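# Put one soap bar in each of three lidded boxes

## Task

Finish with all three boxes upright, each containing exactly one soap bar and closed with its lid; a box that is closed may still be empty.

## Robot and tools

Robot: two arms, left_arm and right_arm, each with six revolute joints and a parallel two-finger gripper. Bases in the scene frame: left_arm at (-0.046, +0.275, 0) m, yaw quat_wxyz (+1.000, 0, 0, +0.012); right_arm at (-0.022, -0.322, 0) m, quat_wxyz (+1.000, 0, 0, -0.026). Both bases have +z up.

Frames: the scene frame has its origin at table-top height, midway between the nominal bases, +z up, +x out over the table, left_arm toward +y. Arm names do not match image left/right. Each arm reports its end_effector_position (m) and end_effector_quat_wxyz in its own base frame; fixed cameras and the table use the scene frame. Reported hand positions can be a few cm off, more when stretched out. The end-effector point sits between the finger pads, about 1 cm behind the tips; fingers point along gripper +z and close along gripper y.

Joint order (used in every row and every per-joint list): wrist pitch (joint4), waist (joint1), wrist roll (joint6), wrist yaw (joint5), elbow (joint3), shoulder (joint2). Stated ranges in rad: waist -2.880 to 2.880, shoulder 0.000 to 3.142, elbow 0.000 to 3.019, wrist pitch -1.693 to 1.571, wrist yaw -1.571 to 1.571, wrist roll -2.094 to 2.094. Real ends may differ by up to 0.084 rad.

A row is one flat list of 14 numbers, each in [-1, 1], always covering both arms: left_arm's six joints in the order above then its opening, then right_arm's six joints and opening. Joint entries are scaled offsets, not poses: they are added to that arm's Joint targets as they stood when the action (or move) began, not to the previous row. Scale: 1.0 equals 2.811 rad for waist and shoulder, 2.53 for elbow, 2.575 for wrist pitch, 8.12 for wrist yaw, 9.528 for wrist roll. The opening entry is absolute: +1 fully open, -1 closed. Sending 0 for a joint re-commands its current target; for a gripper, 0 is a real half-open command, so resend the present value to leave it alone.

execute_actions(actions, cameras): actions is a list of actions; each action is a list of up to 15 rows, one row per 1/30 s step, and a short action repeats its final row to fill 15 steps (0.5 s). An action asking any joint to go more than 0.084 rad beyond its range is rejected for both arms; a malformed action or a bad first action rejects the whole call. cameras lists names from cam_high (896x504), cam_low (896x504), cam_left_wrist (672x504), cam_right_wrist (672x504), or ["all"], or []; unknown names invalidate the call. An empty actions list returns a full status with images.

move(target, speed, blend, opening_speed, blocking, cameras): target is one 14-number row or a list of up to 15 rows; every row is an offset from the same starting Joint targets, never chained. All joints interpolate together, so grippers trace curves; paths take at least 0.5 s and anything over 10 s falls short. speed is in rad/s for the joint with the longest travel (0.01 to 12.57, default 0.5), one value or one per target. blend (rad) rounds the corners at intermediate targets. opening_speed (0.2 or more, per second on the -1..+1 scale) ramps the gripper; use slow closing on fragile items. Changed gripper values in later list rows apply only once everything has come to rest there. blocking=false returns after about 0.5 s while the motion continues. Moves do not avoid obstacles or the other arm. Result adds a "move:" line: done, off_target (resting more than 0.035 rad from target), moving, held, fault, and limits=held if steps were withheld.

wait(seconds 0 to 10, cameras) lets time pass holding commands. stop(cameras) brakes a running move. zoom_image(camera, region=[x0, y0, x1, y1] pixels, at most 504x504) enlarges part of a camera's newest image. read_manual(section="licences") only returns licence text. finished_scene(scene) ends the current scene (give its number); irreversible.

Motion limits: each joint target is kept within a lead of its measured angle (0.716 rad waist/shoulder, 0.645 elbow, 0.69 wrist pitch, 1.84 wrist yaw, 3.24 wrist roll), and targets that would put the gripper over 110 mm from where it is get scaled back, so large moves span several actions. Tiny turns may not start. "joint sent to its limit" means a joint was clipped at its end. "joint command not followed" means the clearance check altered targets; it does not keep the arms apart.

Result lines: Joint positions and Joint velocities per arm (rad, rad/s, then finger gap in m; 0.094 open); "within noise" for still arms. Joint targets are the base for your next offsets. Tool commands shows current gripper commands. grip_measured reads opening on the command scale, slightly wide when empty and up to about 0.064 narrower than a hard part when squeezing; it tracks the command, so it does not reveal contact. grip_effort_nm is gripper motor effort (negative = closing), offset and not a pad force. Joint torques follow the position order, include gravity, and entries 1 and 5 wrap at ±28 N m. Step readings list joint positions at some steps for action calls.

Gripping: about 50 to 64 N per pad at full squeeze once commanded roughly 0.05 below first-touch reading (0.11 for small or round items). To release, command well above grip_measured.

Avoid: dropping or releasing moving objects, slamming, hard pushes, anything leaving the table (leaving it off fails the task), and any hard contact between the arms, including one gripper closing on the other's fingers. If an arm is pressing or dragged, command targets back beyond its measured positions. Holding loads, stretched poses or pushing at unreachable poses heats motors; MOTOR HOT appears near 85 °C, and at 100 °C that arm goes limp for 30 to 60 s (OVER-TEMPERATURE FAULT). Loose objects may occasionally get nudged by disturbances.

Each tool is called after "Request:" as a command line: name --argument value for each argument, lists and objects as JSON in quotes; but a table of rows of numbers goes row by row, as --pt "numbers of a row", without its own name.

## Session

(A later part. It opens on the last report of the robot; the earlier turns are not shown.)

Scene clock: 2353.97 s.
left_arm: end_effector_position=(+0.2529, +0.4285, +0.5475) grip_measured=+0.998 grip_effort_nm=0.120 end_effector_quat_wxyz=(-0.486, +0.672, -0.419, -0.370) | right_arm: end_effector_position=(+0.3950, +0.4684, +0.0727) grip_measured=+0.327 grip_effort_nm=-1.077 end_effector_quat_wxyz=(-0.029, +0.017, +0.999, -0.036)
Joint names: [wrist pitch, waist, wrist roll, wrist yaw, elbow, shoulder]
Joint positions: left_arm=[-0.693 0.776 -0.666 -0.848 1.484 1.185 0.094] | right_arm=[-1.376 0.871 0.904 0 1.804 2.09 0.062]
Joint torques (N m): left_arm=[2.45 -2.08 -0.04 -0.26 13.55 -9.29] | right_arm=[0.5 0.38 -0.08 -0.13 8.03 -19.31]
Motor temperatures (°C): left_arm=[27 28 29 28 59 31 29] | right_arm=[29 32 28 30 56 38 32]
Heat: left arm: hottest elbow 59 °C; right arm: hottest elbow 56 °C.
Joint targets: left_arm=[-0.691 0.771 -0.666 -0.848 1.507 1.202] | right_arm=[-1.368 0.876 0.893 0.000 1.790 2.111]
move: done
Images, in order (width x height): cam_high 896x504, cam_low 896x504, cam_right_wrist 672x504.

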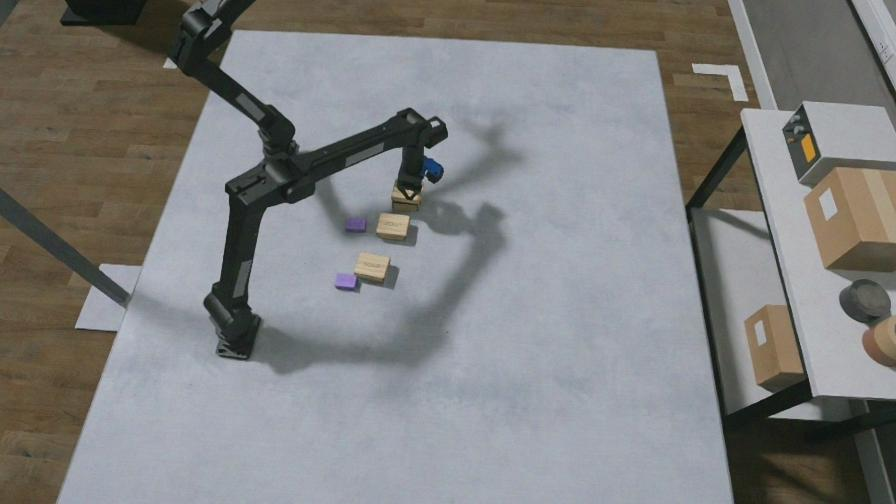

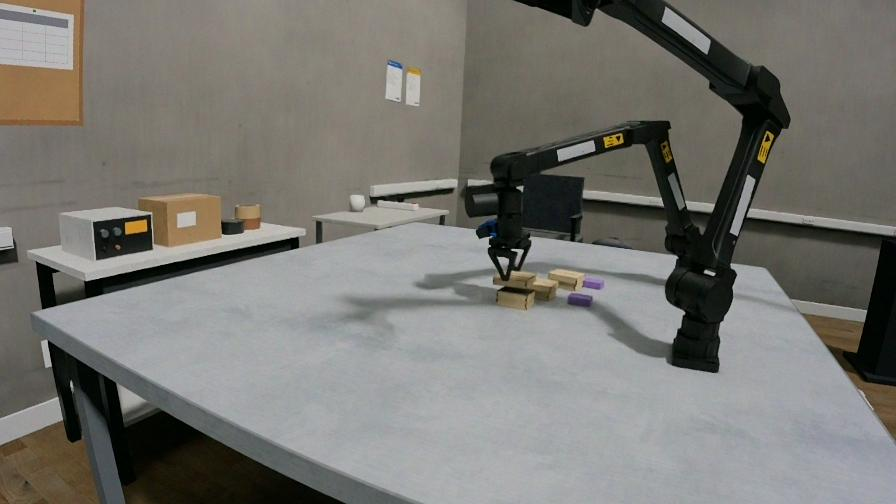

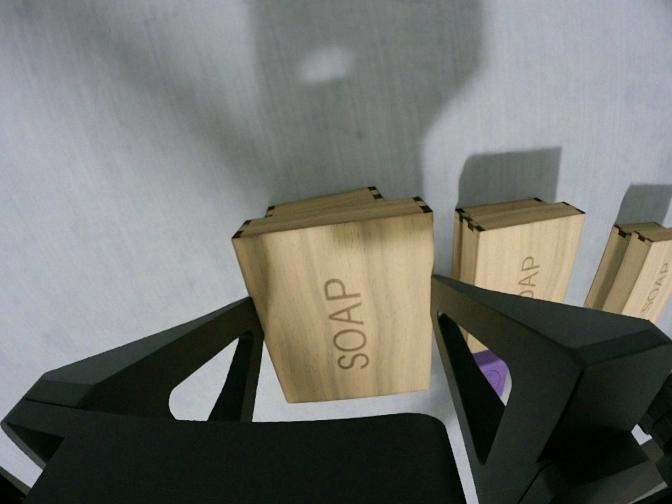

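Request:
move --pt "0 0 0 0 0 0 1 0 0.0028 -0.0058 0 0 0 0.26" --pt "0 0 0 0 0 0 1 0.0113 0.0028 -0.0058 0 -0.0047 0.0065 0.26" --speed '[0.1,0.06]' --cameras '["cam_right_wrist","cam_low"]'

Request:
zoom_image --camera "cam_low" --region '[480, 260, 550, 320]'

Request:
zoom_image --camera "cam_right_wrist" --region '[210, 150, 460, 430]'

Scene clock: 2378.30 s.
left_arm: end_effector_position=(+0.2529, +0.4285, +0.5475) grip_measured=+0.998 grip_effort_nm=0.115 end_effector_quat_wxyz=(-0.486, +0.672, -0.419, -0.370) | right_arm: end_effector_position=(+0.3944, +0.4717, +0.0622) grip_measured=+0.327 grip_effort_nm=-1.077 end_effector_quat_wxyz=(-0.027, -0.013, +0.999, -0.032)
Joint names: [wrist pitch, waist, wrist roll, wrist yaw, elbow, shoulder]
Joint positions: left_arm=[-0.693 0.776 -0.666 -0.848 1.484 1.185 0.094] | right_arm=[-1.347 0.875 0.849 0 1.792 2.1 0.062]
Joint torques (N m): left_arm=[2.45 -2.02 -0.04 -0.26 13.53 -9.35] | right_arm=[0.34 0.67 -0.09 -0.13 8.01 -18.61]
Motor temperatures (°C): left_arm=[27 28 29 28 59 31 29] | right_arm=[29 32 28 30 50 38 32]
Heat: left arm: hottest elbow 59 °C; right arm: hottest elbow 50 °C.
Joint targets: left_arm=[-0.691 0.771 -0.666 -0.848 1.507 1.202] | right_arm=[-1.339 0.883 0.837 0.000 1.778 2.130]
move: done
Images, in order (width x height): cam_low 896x504, cam_right_wrist 672x504.

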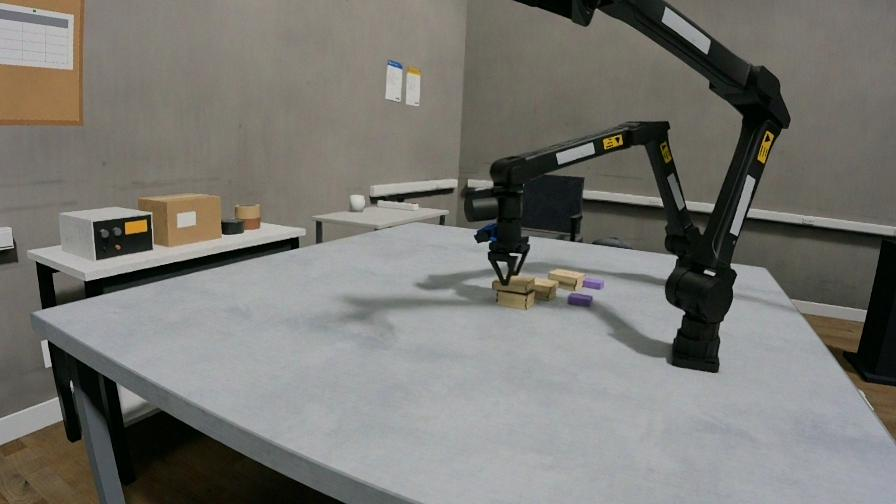

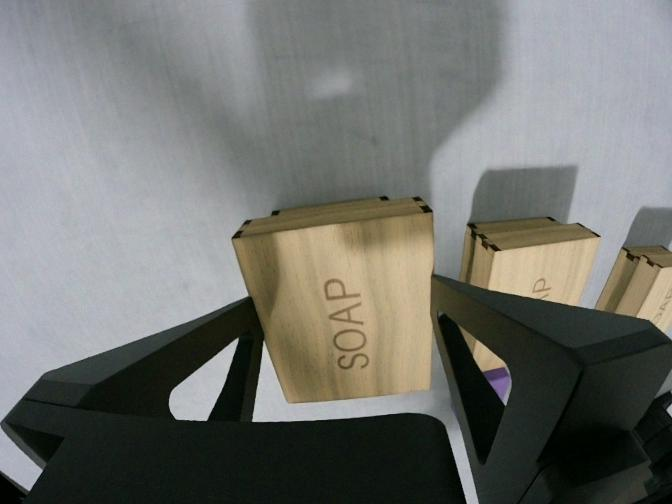

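Scaled by 7.200 from the camera's 896x504 image, which has a finer 1280x720 frame.

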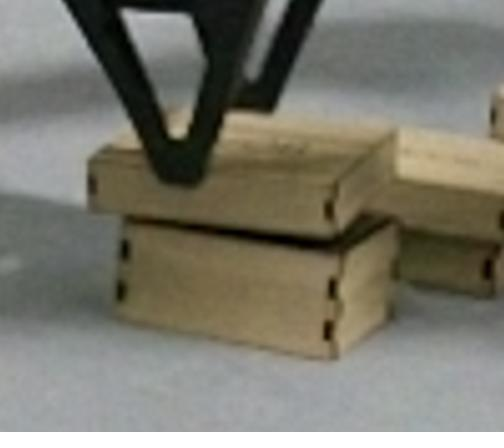

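Scaled by 1.800 from the camera's 672x504 image, which has a finer 960x720 frame.

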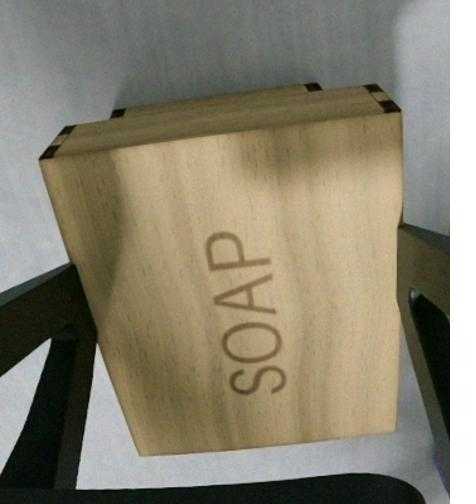

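Request:
move --pt "0 0 0 0 0 0 1 0.0051 0 0 0 -0.0032 0.0035 0.26" --pt "0 0 0 0 0 0 1 0.0051 0 0 0 -0.0032 0.0035 0.5" --speed 0.05 --opening_speed 0.2 --cameras '["cam_right_wrist","cam_low"]'

Request:
zoom_image --camera "cam_low" --region '[480, 260, 550, 320]'

Scene clock: 2396.70 s.
left_arm: end_effector_position=(+0.2529, +0.4285, +0.5475) grip_measured=+0.998 grip_effort_nm=0.120 end_effector_quat_wxyz=(-0.486, +0.672, -0.419, -0.370) | right_arm: end_effector_position=(+0.3947, +0.4722, +0.0551) grip_measured=+0.497 grip_effort_nm=0.042 end_effector_quat_wxyz=(-0.027, -0.013, +0.999, -0.032)
Joint names: [wrist pitch, waist, wrist roll, wrist yaw, elbow, shoulder]
Joint positions: left_arm=[-0.693 0.776 -0.666 -0.848 1.484 1.185 0.094] | right_arm=[-1.333 0.875 0.849 0 1.785 2.108 0.07]
Joint torques (N m): left_arm=[2.45 -2.08 -0.04 -0.26 13.55 -9.29] | right_arm=[0.49 0.67 -0.09 -0.12 7.83 -18.55]
Motor temperatures (°C): left_arm=[27 28 29 28 59 31 29] | right_arm=[29 32 28 30 49 38 32]
Heat: left arm: hottest elbow 59 °C; right arm: hottest elbow 49 °C.
Joint targets: left_arm=[-0.691 0.771 -0.666 -0.848 1.507 1.202] | right_arm=[-1.325 0.883 0.837 0.000 1.770 2.140]
move: done
Images, in order (width x height): cam_low 896x504, cam_right_wrist 672x504.

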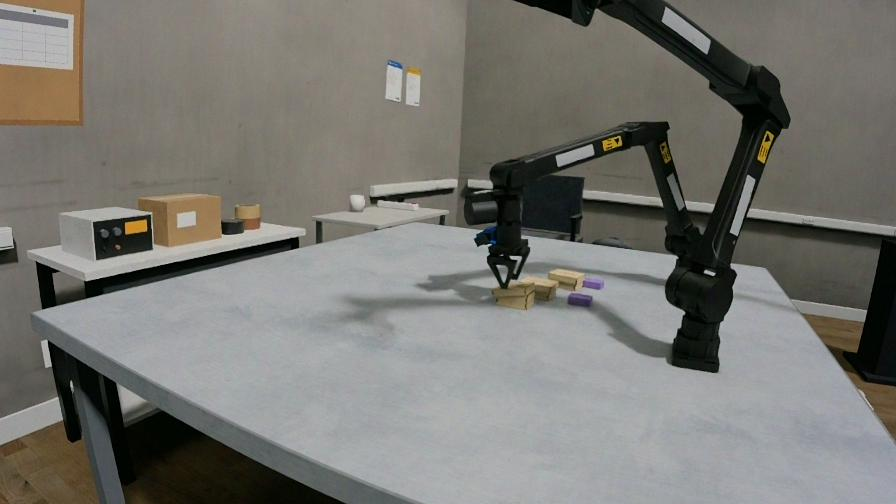

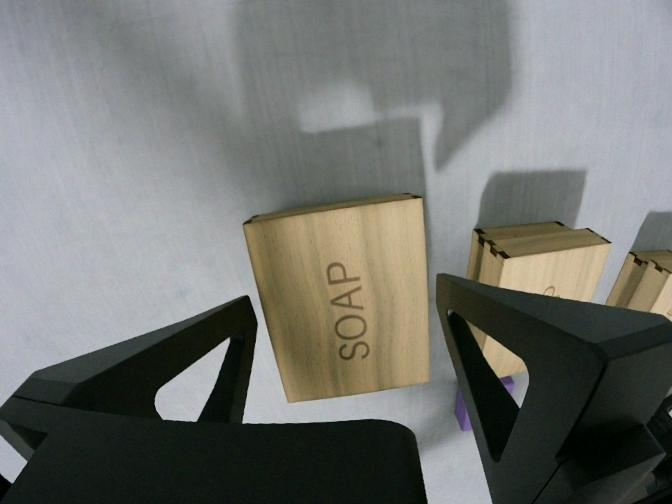

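Scaled by 7.200 from the camera's 896x504 image, which has a finer 1280x720 frame.

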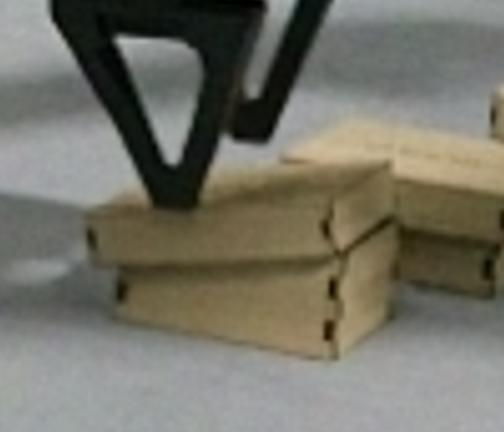

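Request:
move --pt "0 0 0 0 0 0 0.5 0.0127 0 0 0 -0.0081 0.0050 0.5" --pt "0 0 0 0 0 0 1 0.0127 0 0 0 -0.0081 0.0050 0.28" --speed 0.06 --opening_speed 0.25 --cameras '["cam_right_wrist","cam_low"]'

Request:
zoom_image --camera "cam_low" --region '[480, 260, 550, 320]'

Scene clock: 2413.97 s.
left_arm: end_effector_position=(+0.2529, +0.4285, +0.5475) grip_measured=+0.997 grip_effort_nm=0.115 end_effector_quat_wxyz=(-0.486, +0.672, -0.419, -0.370) | right_arm: end_effector_position=(+0.3936, +0.4709, +0.0379) grip_measured=+0.364 grip_effort_nm=-1.077 end_effector_quat_wxyz=(-0.029, -0.014, +0.999, -0.034)
Joint names: [wrist pitch, waist, wrist roll, wrist yaw, elbow, shoulder]
Joint positions: left_arm=[-0.693 0.776 -0.666 -0.848 1.484 1.185 0.094] | right_arm=[-1.301 0.875 0.848 0 1.763 2.123 0.064]
Joint torques (N m): left_arm=[2.45 -2.02 -0.05 -0.26 13.53 -9.29] | right_arm=[0.5 0.73 -0.09 -0.13 7.8 -18.67]
Motor temperatures (°C): left_arm=[27 28 29 28 59 31 29] | right_arm=[29 32 28 30 48 39 31]
Heat: left arm: hottest elbow 59 °C; right arm: hottest elbow 48 °C.
Joint targets: left_arm=[-0.691 0.771 -0.666 -0.848 1.507 1.202] | right_arm=[-1.293 0.883 0.837 0.000 1.749 2.154]
move: done
Images, in order (width x height): cam_low 896x504, cam_right_wrist 672x504.

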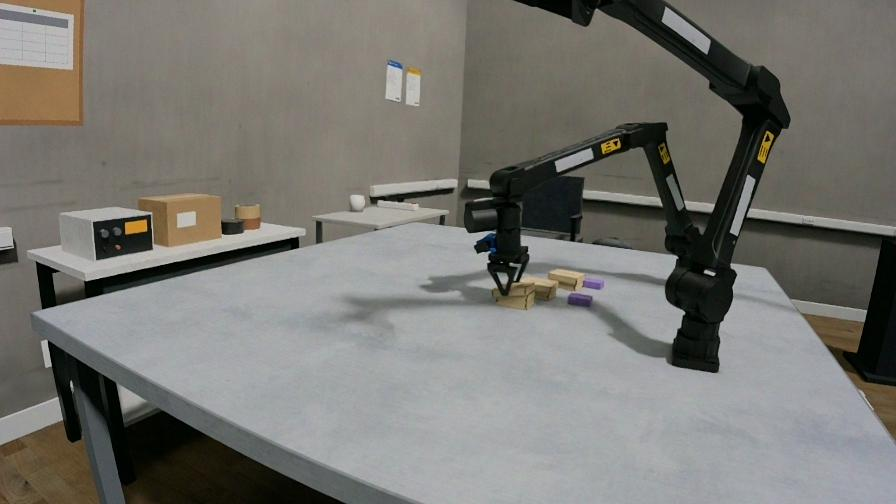

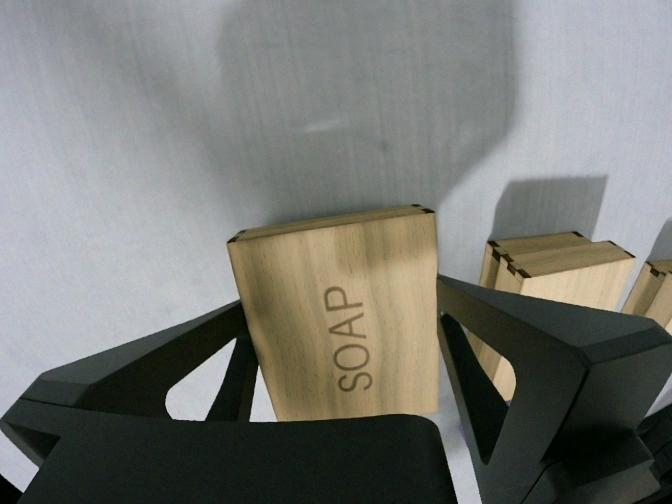

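Scaled by 7.200 from the camera's 896x504 image, which has a finer 1280x720 frame.

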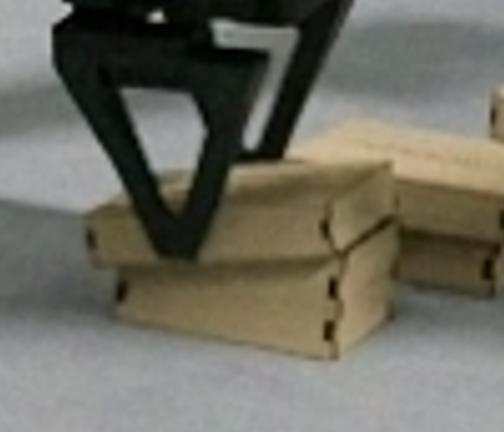

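Request:
move --pt "0 0 0 0 0 0 1 0.0033 0.0035 0.0035 0 -0.0083 -0.0198 0.28" --pt "0 0 0 0 0 0 1 0.0536 0.0071 0.0044 0 -0.0530 -0.0459 0.28" --speed 0.06 --cameras '["cam_right_wrist","cam_low"]'

Request:
zoom_image --camera "cam_low" --region '[480, 260, 550, 320]'

Scene clock: 2435.50 s.
left_arm: end_effector_position=(+0.2529, +0.4285, +0.5475) grip_measured=+0.998 grip_effort_nm=0.120 end_effector_quat_wxyz=(-0.486, +0.672, -0.419, -0.370) | right_arm: end_effector_position=(+0.3789, +0.4703, +0.0397) grip_measured=+0.364 grip_effort_nm=-1.077 end_effector_quat_wxyz=(+0.000, -0.013, +1.000, -0.001)
Joint names: [wrist pitch, waist, wrist roll, wrist yaw, elbow, shoulder]
Joint positions: left_arm=[-0.693 0.776 -0.666 -0.848 1.484 1.185 0.094] | right_arm=[-1.163 0.894 0.868 0.001 1.631 2.04 0.064]
Joint torques (N m): left_arm=[2.45 -2.02 -0.04 -0.26 13.53 -9.29] | right_arm=[0.65 0.85 0.13 -0.14 7.71 -21.48]
Motor temperatures (°C): left_arm=[27 28 29 28 59 31 29] | right_arm=[29 32 28 30 47 39 32]
Heat: left arm: hottest elbow 59 °C; right arm: hottest elbow 47 °C.
Joint targets: left_arm=[-0.691 0.771 -0.666 -0.848 1.507 1.202] | right_arm=[-1.155 0.903 0.879 0.000 1.615 2.025]
move: done
Images, in order (width x height): cam_low 896x504, cam_right_wrist 672x504.

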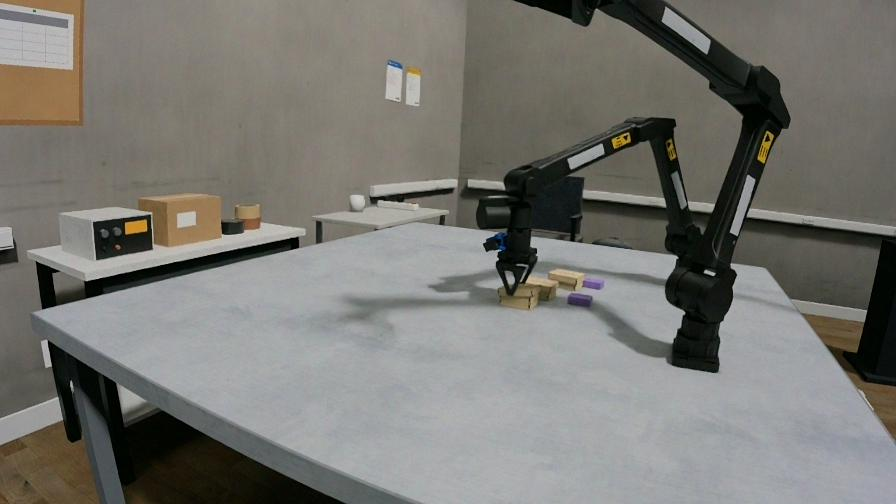

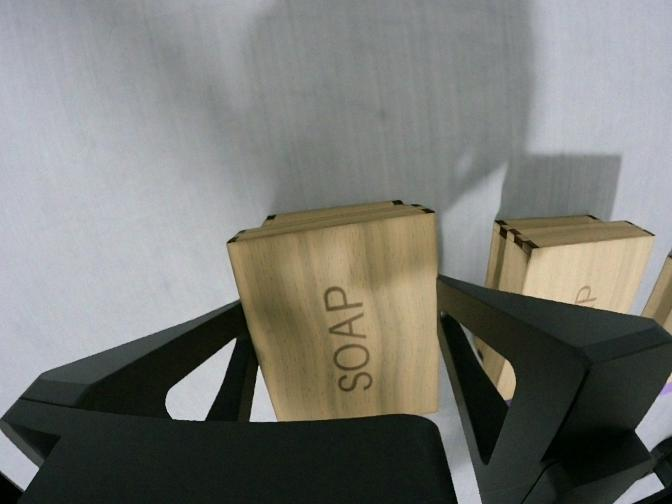

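Scaled by 7.200 from the camera's 896x504 image, which has a finer 1280x720 frame.

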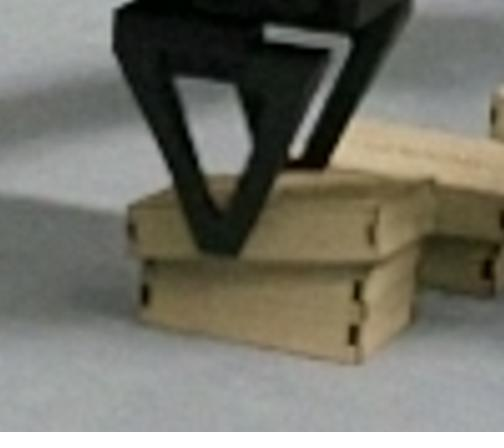

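Request:
move --target '[0,0,0,0,0,0,1,0,0,0,0,0,0,0.5]' --opening_speed 0.25 --cameras '["cam_right_wrist","cam_low"]'

Request:
zoom_image --camera "cam_low" --region '[480, 260, 550, 320]'

Scene clock: 2448.60 s.
left_arm: end_effector_position=(+0.2529, +0.4285, +0.5475) grip_measured=+0.998 grip_effort_nm=0.120 end_effector_quat_wxyz=(-0.486, +0.672, -0.419, -0.370) | right_arm: end_effector_position=(+0.3780, +0.4710, +0.0398) grip_measured=+0.497 grip_effort_nm=0.037 end_effector_quat_wxyz=(+0.000, -0.014, +1.000, -0.001)
Joint names: [wrist pitch, waist, wrist roll, wrist yaw, elbow, shoulder]
Joint positions: left_arm=[-0.693 0.776 -0.666 -0.848 1.484 1.185 0.094] | right_arm=[-1.162 0.896 0.868 0.001 1.631 2.04 0.07]
Joint torques (N m): left_arm=[2.45 -2.02 -0.05 -0.26 13.53 -9.29] | right_arm=[0.64 0.79 0.12 -0.13 7.69 -21.19]
Motor temperatures (°C): left_arm=[27 28 29 28 59 31 29] | right_arm=[29 32 28 30 46 39 32]
Heat: left arm: hottest elbow 59 °C; right arm: hottest elbow 46 °C.
Joint targets: left_arm=[-0.691 0.771 -0.666 -0.848 1.507 1.202] | right_arm=[-1.155 0.904 0.879 0.000 1.615 2.025]
move: done
Images, in order (width x height): cam_low 896x504, cam_right_wrist 672x504.

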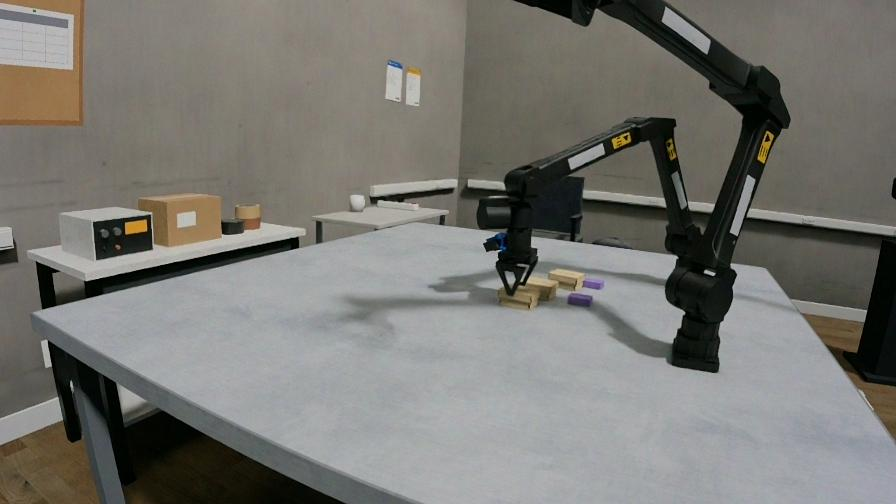

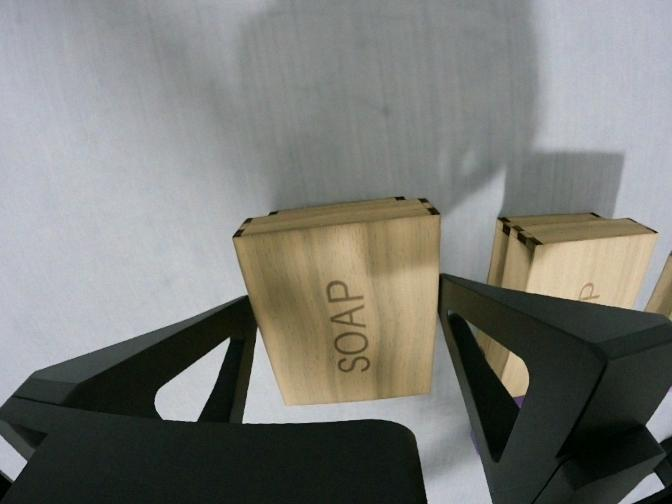

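Scaled by 7.200 from the camera's 896x504 image, which has a finer 1280x720 frame.

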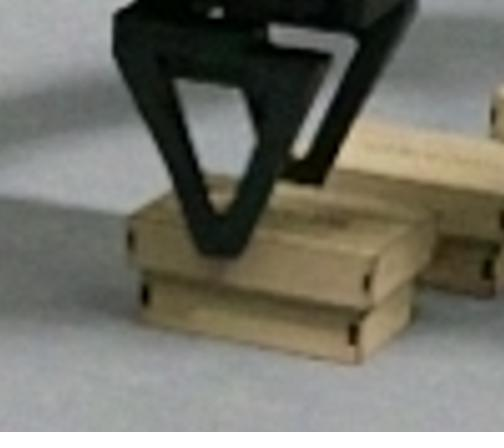

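Request:
move --pt "0 0 0 0 0 0 0.58 0 0 0 0 0 0 0.58" --pt "0 0 0 0 0 0 0.58 -0.0777 0 0 0 0.0632 -0.0391 0.58" --pt "0 0 0 0 0 0 0.58 -0.0777 -0.2 0 0 0.0632 -0.10 0.58" --speed '[0.1,0.2,0.5]' --cameras '["cam_high","cam_low"]'

Request:
zoom_image --camera "cam_low" --region '[480, 250, 620, 330]'

Request:
zoom_image --camera "cam_high" --region '[320, 160, 450, 300]'

Scene clock: 2467.53 s.
left_arm: end_effector_position=(+0.2529, +0.4285, +0.5475) grip_measured=+0.582 grip_effort_nm=-0.139 end_effector_quat_wxyz=(-0.486, +0.672, -0.419, -0.370) | right_arm: end_effector_position=(+0.5530, +0.1914, +0.2369) grip_measured=+0.578 grip_effort_nm=0.046 end_effector_quat_wxyz=(+0.079, +0.263, +0.960, +0.054)
Joint names: [wrist pitch, waist, wrist roll, wrist yaw, elbow, shoulder]
Joint positions: left_arm=[-0.693 0.776 -0.666 -0.848 1.484 1.185 0.074] | right_arm=[-1.346 0.334 0.868 0 1.718 1.751 0.074]
Joint torques (N m): left_arm=[2.45 -2.02 -0.04 -0.26 13.55 -9.35] | right_arm=[0.39 0.67 0.1 -0.12 14.95 -17.73]
Motor temperatures (°C): left_arm=[27 28 29 28 59 31 29] | right_arm=[29 32 28 30 46 39 31]
Heat: left arm: hottest elbow 59 °C; right arm: hottest elbow 46 °C.
Joint targets: left_arm=[-0.691 0.771 -0.666 -0.848 1.507 1.202] | right_arm=[-1.355 0.341 0.879 0.000 1.775 1.743]
move: off_target (right_arm); right_arm: the elbow is farthest, 0.057 rad from its target
Images, in order (width x height): cam_high 896x504, cam_low 896x504.

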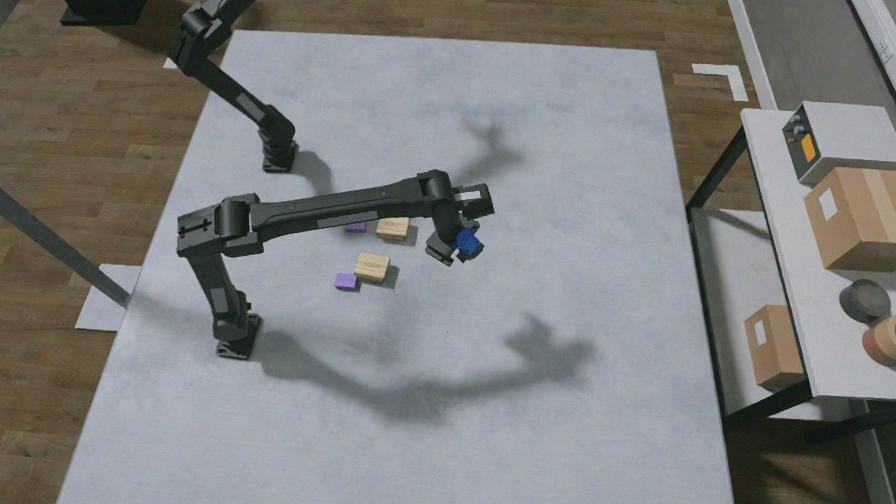

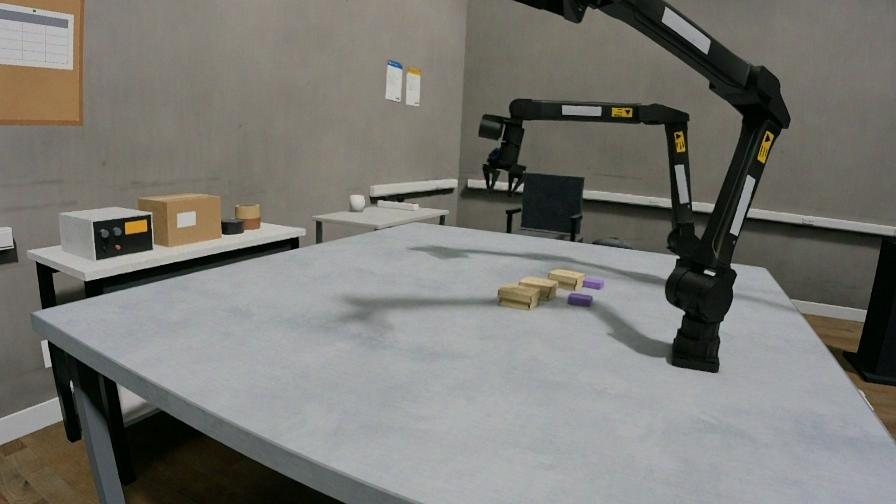

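Scaled by 3.600 from the camera's 896x504 image, which has a finer 1280x720 frame.

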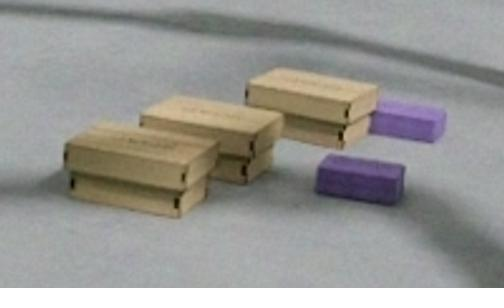

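Scaled by 3.600 from the camera's 896x504 image, which has a finer 1280x720 frame.

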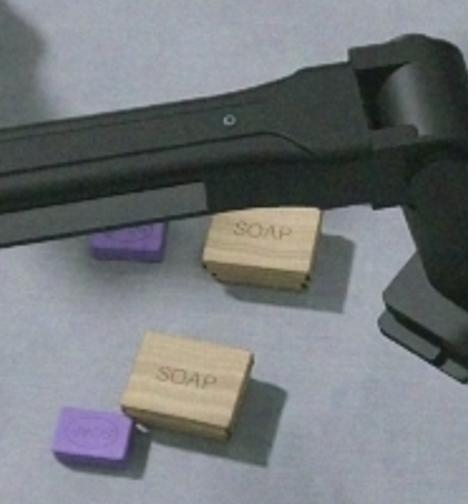

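Request:
finished_scene --scene 1

The scene is finished: the task was done.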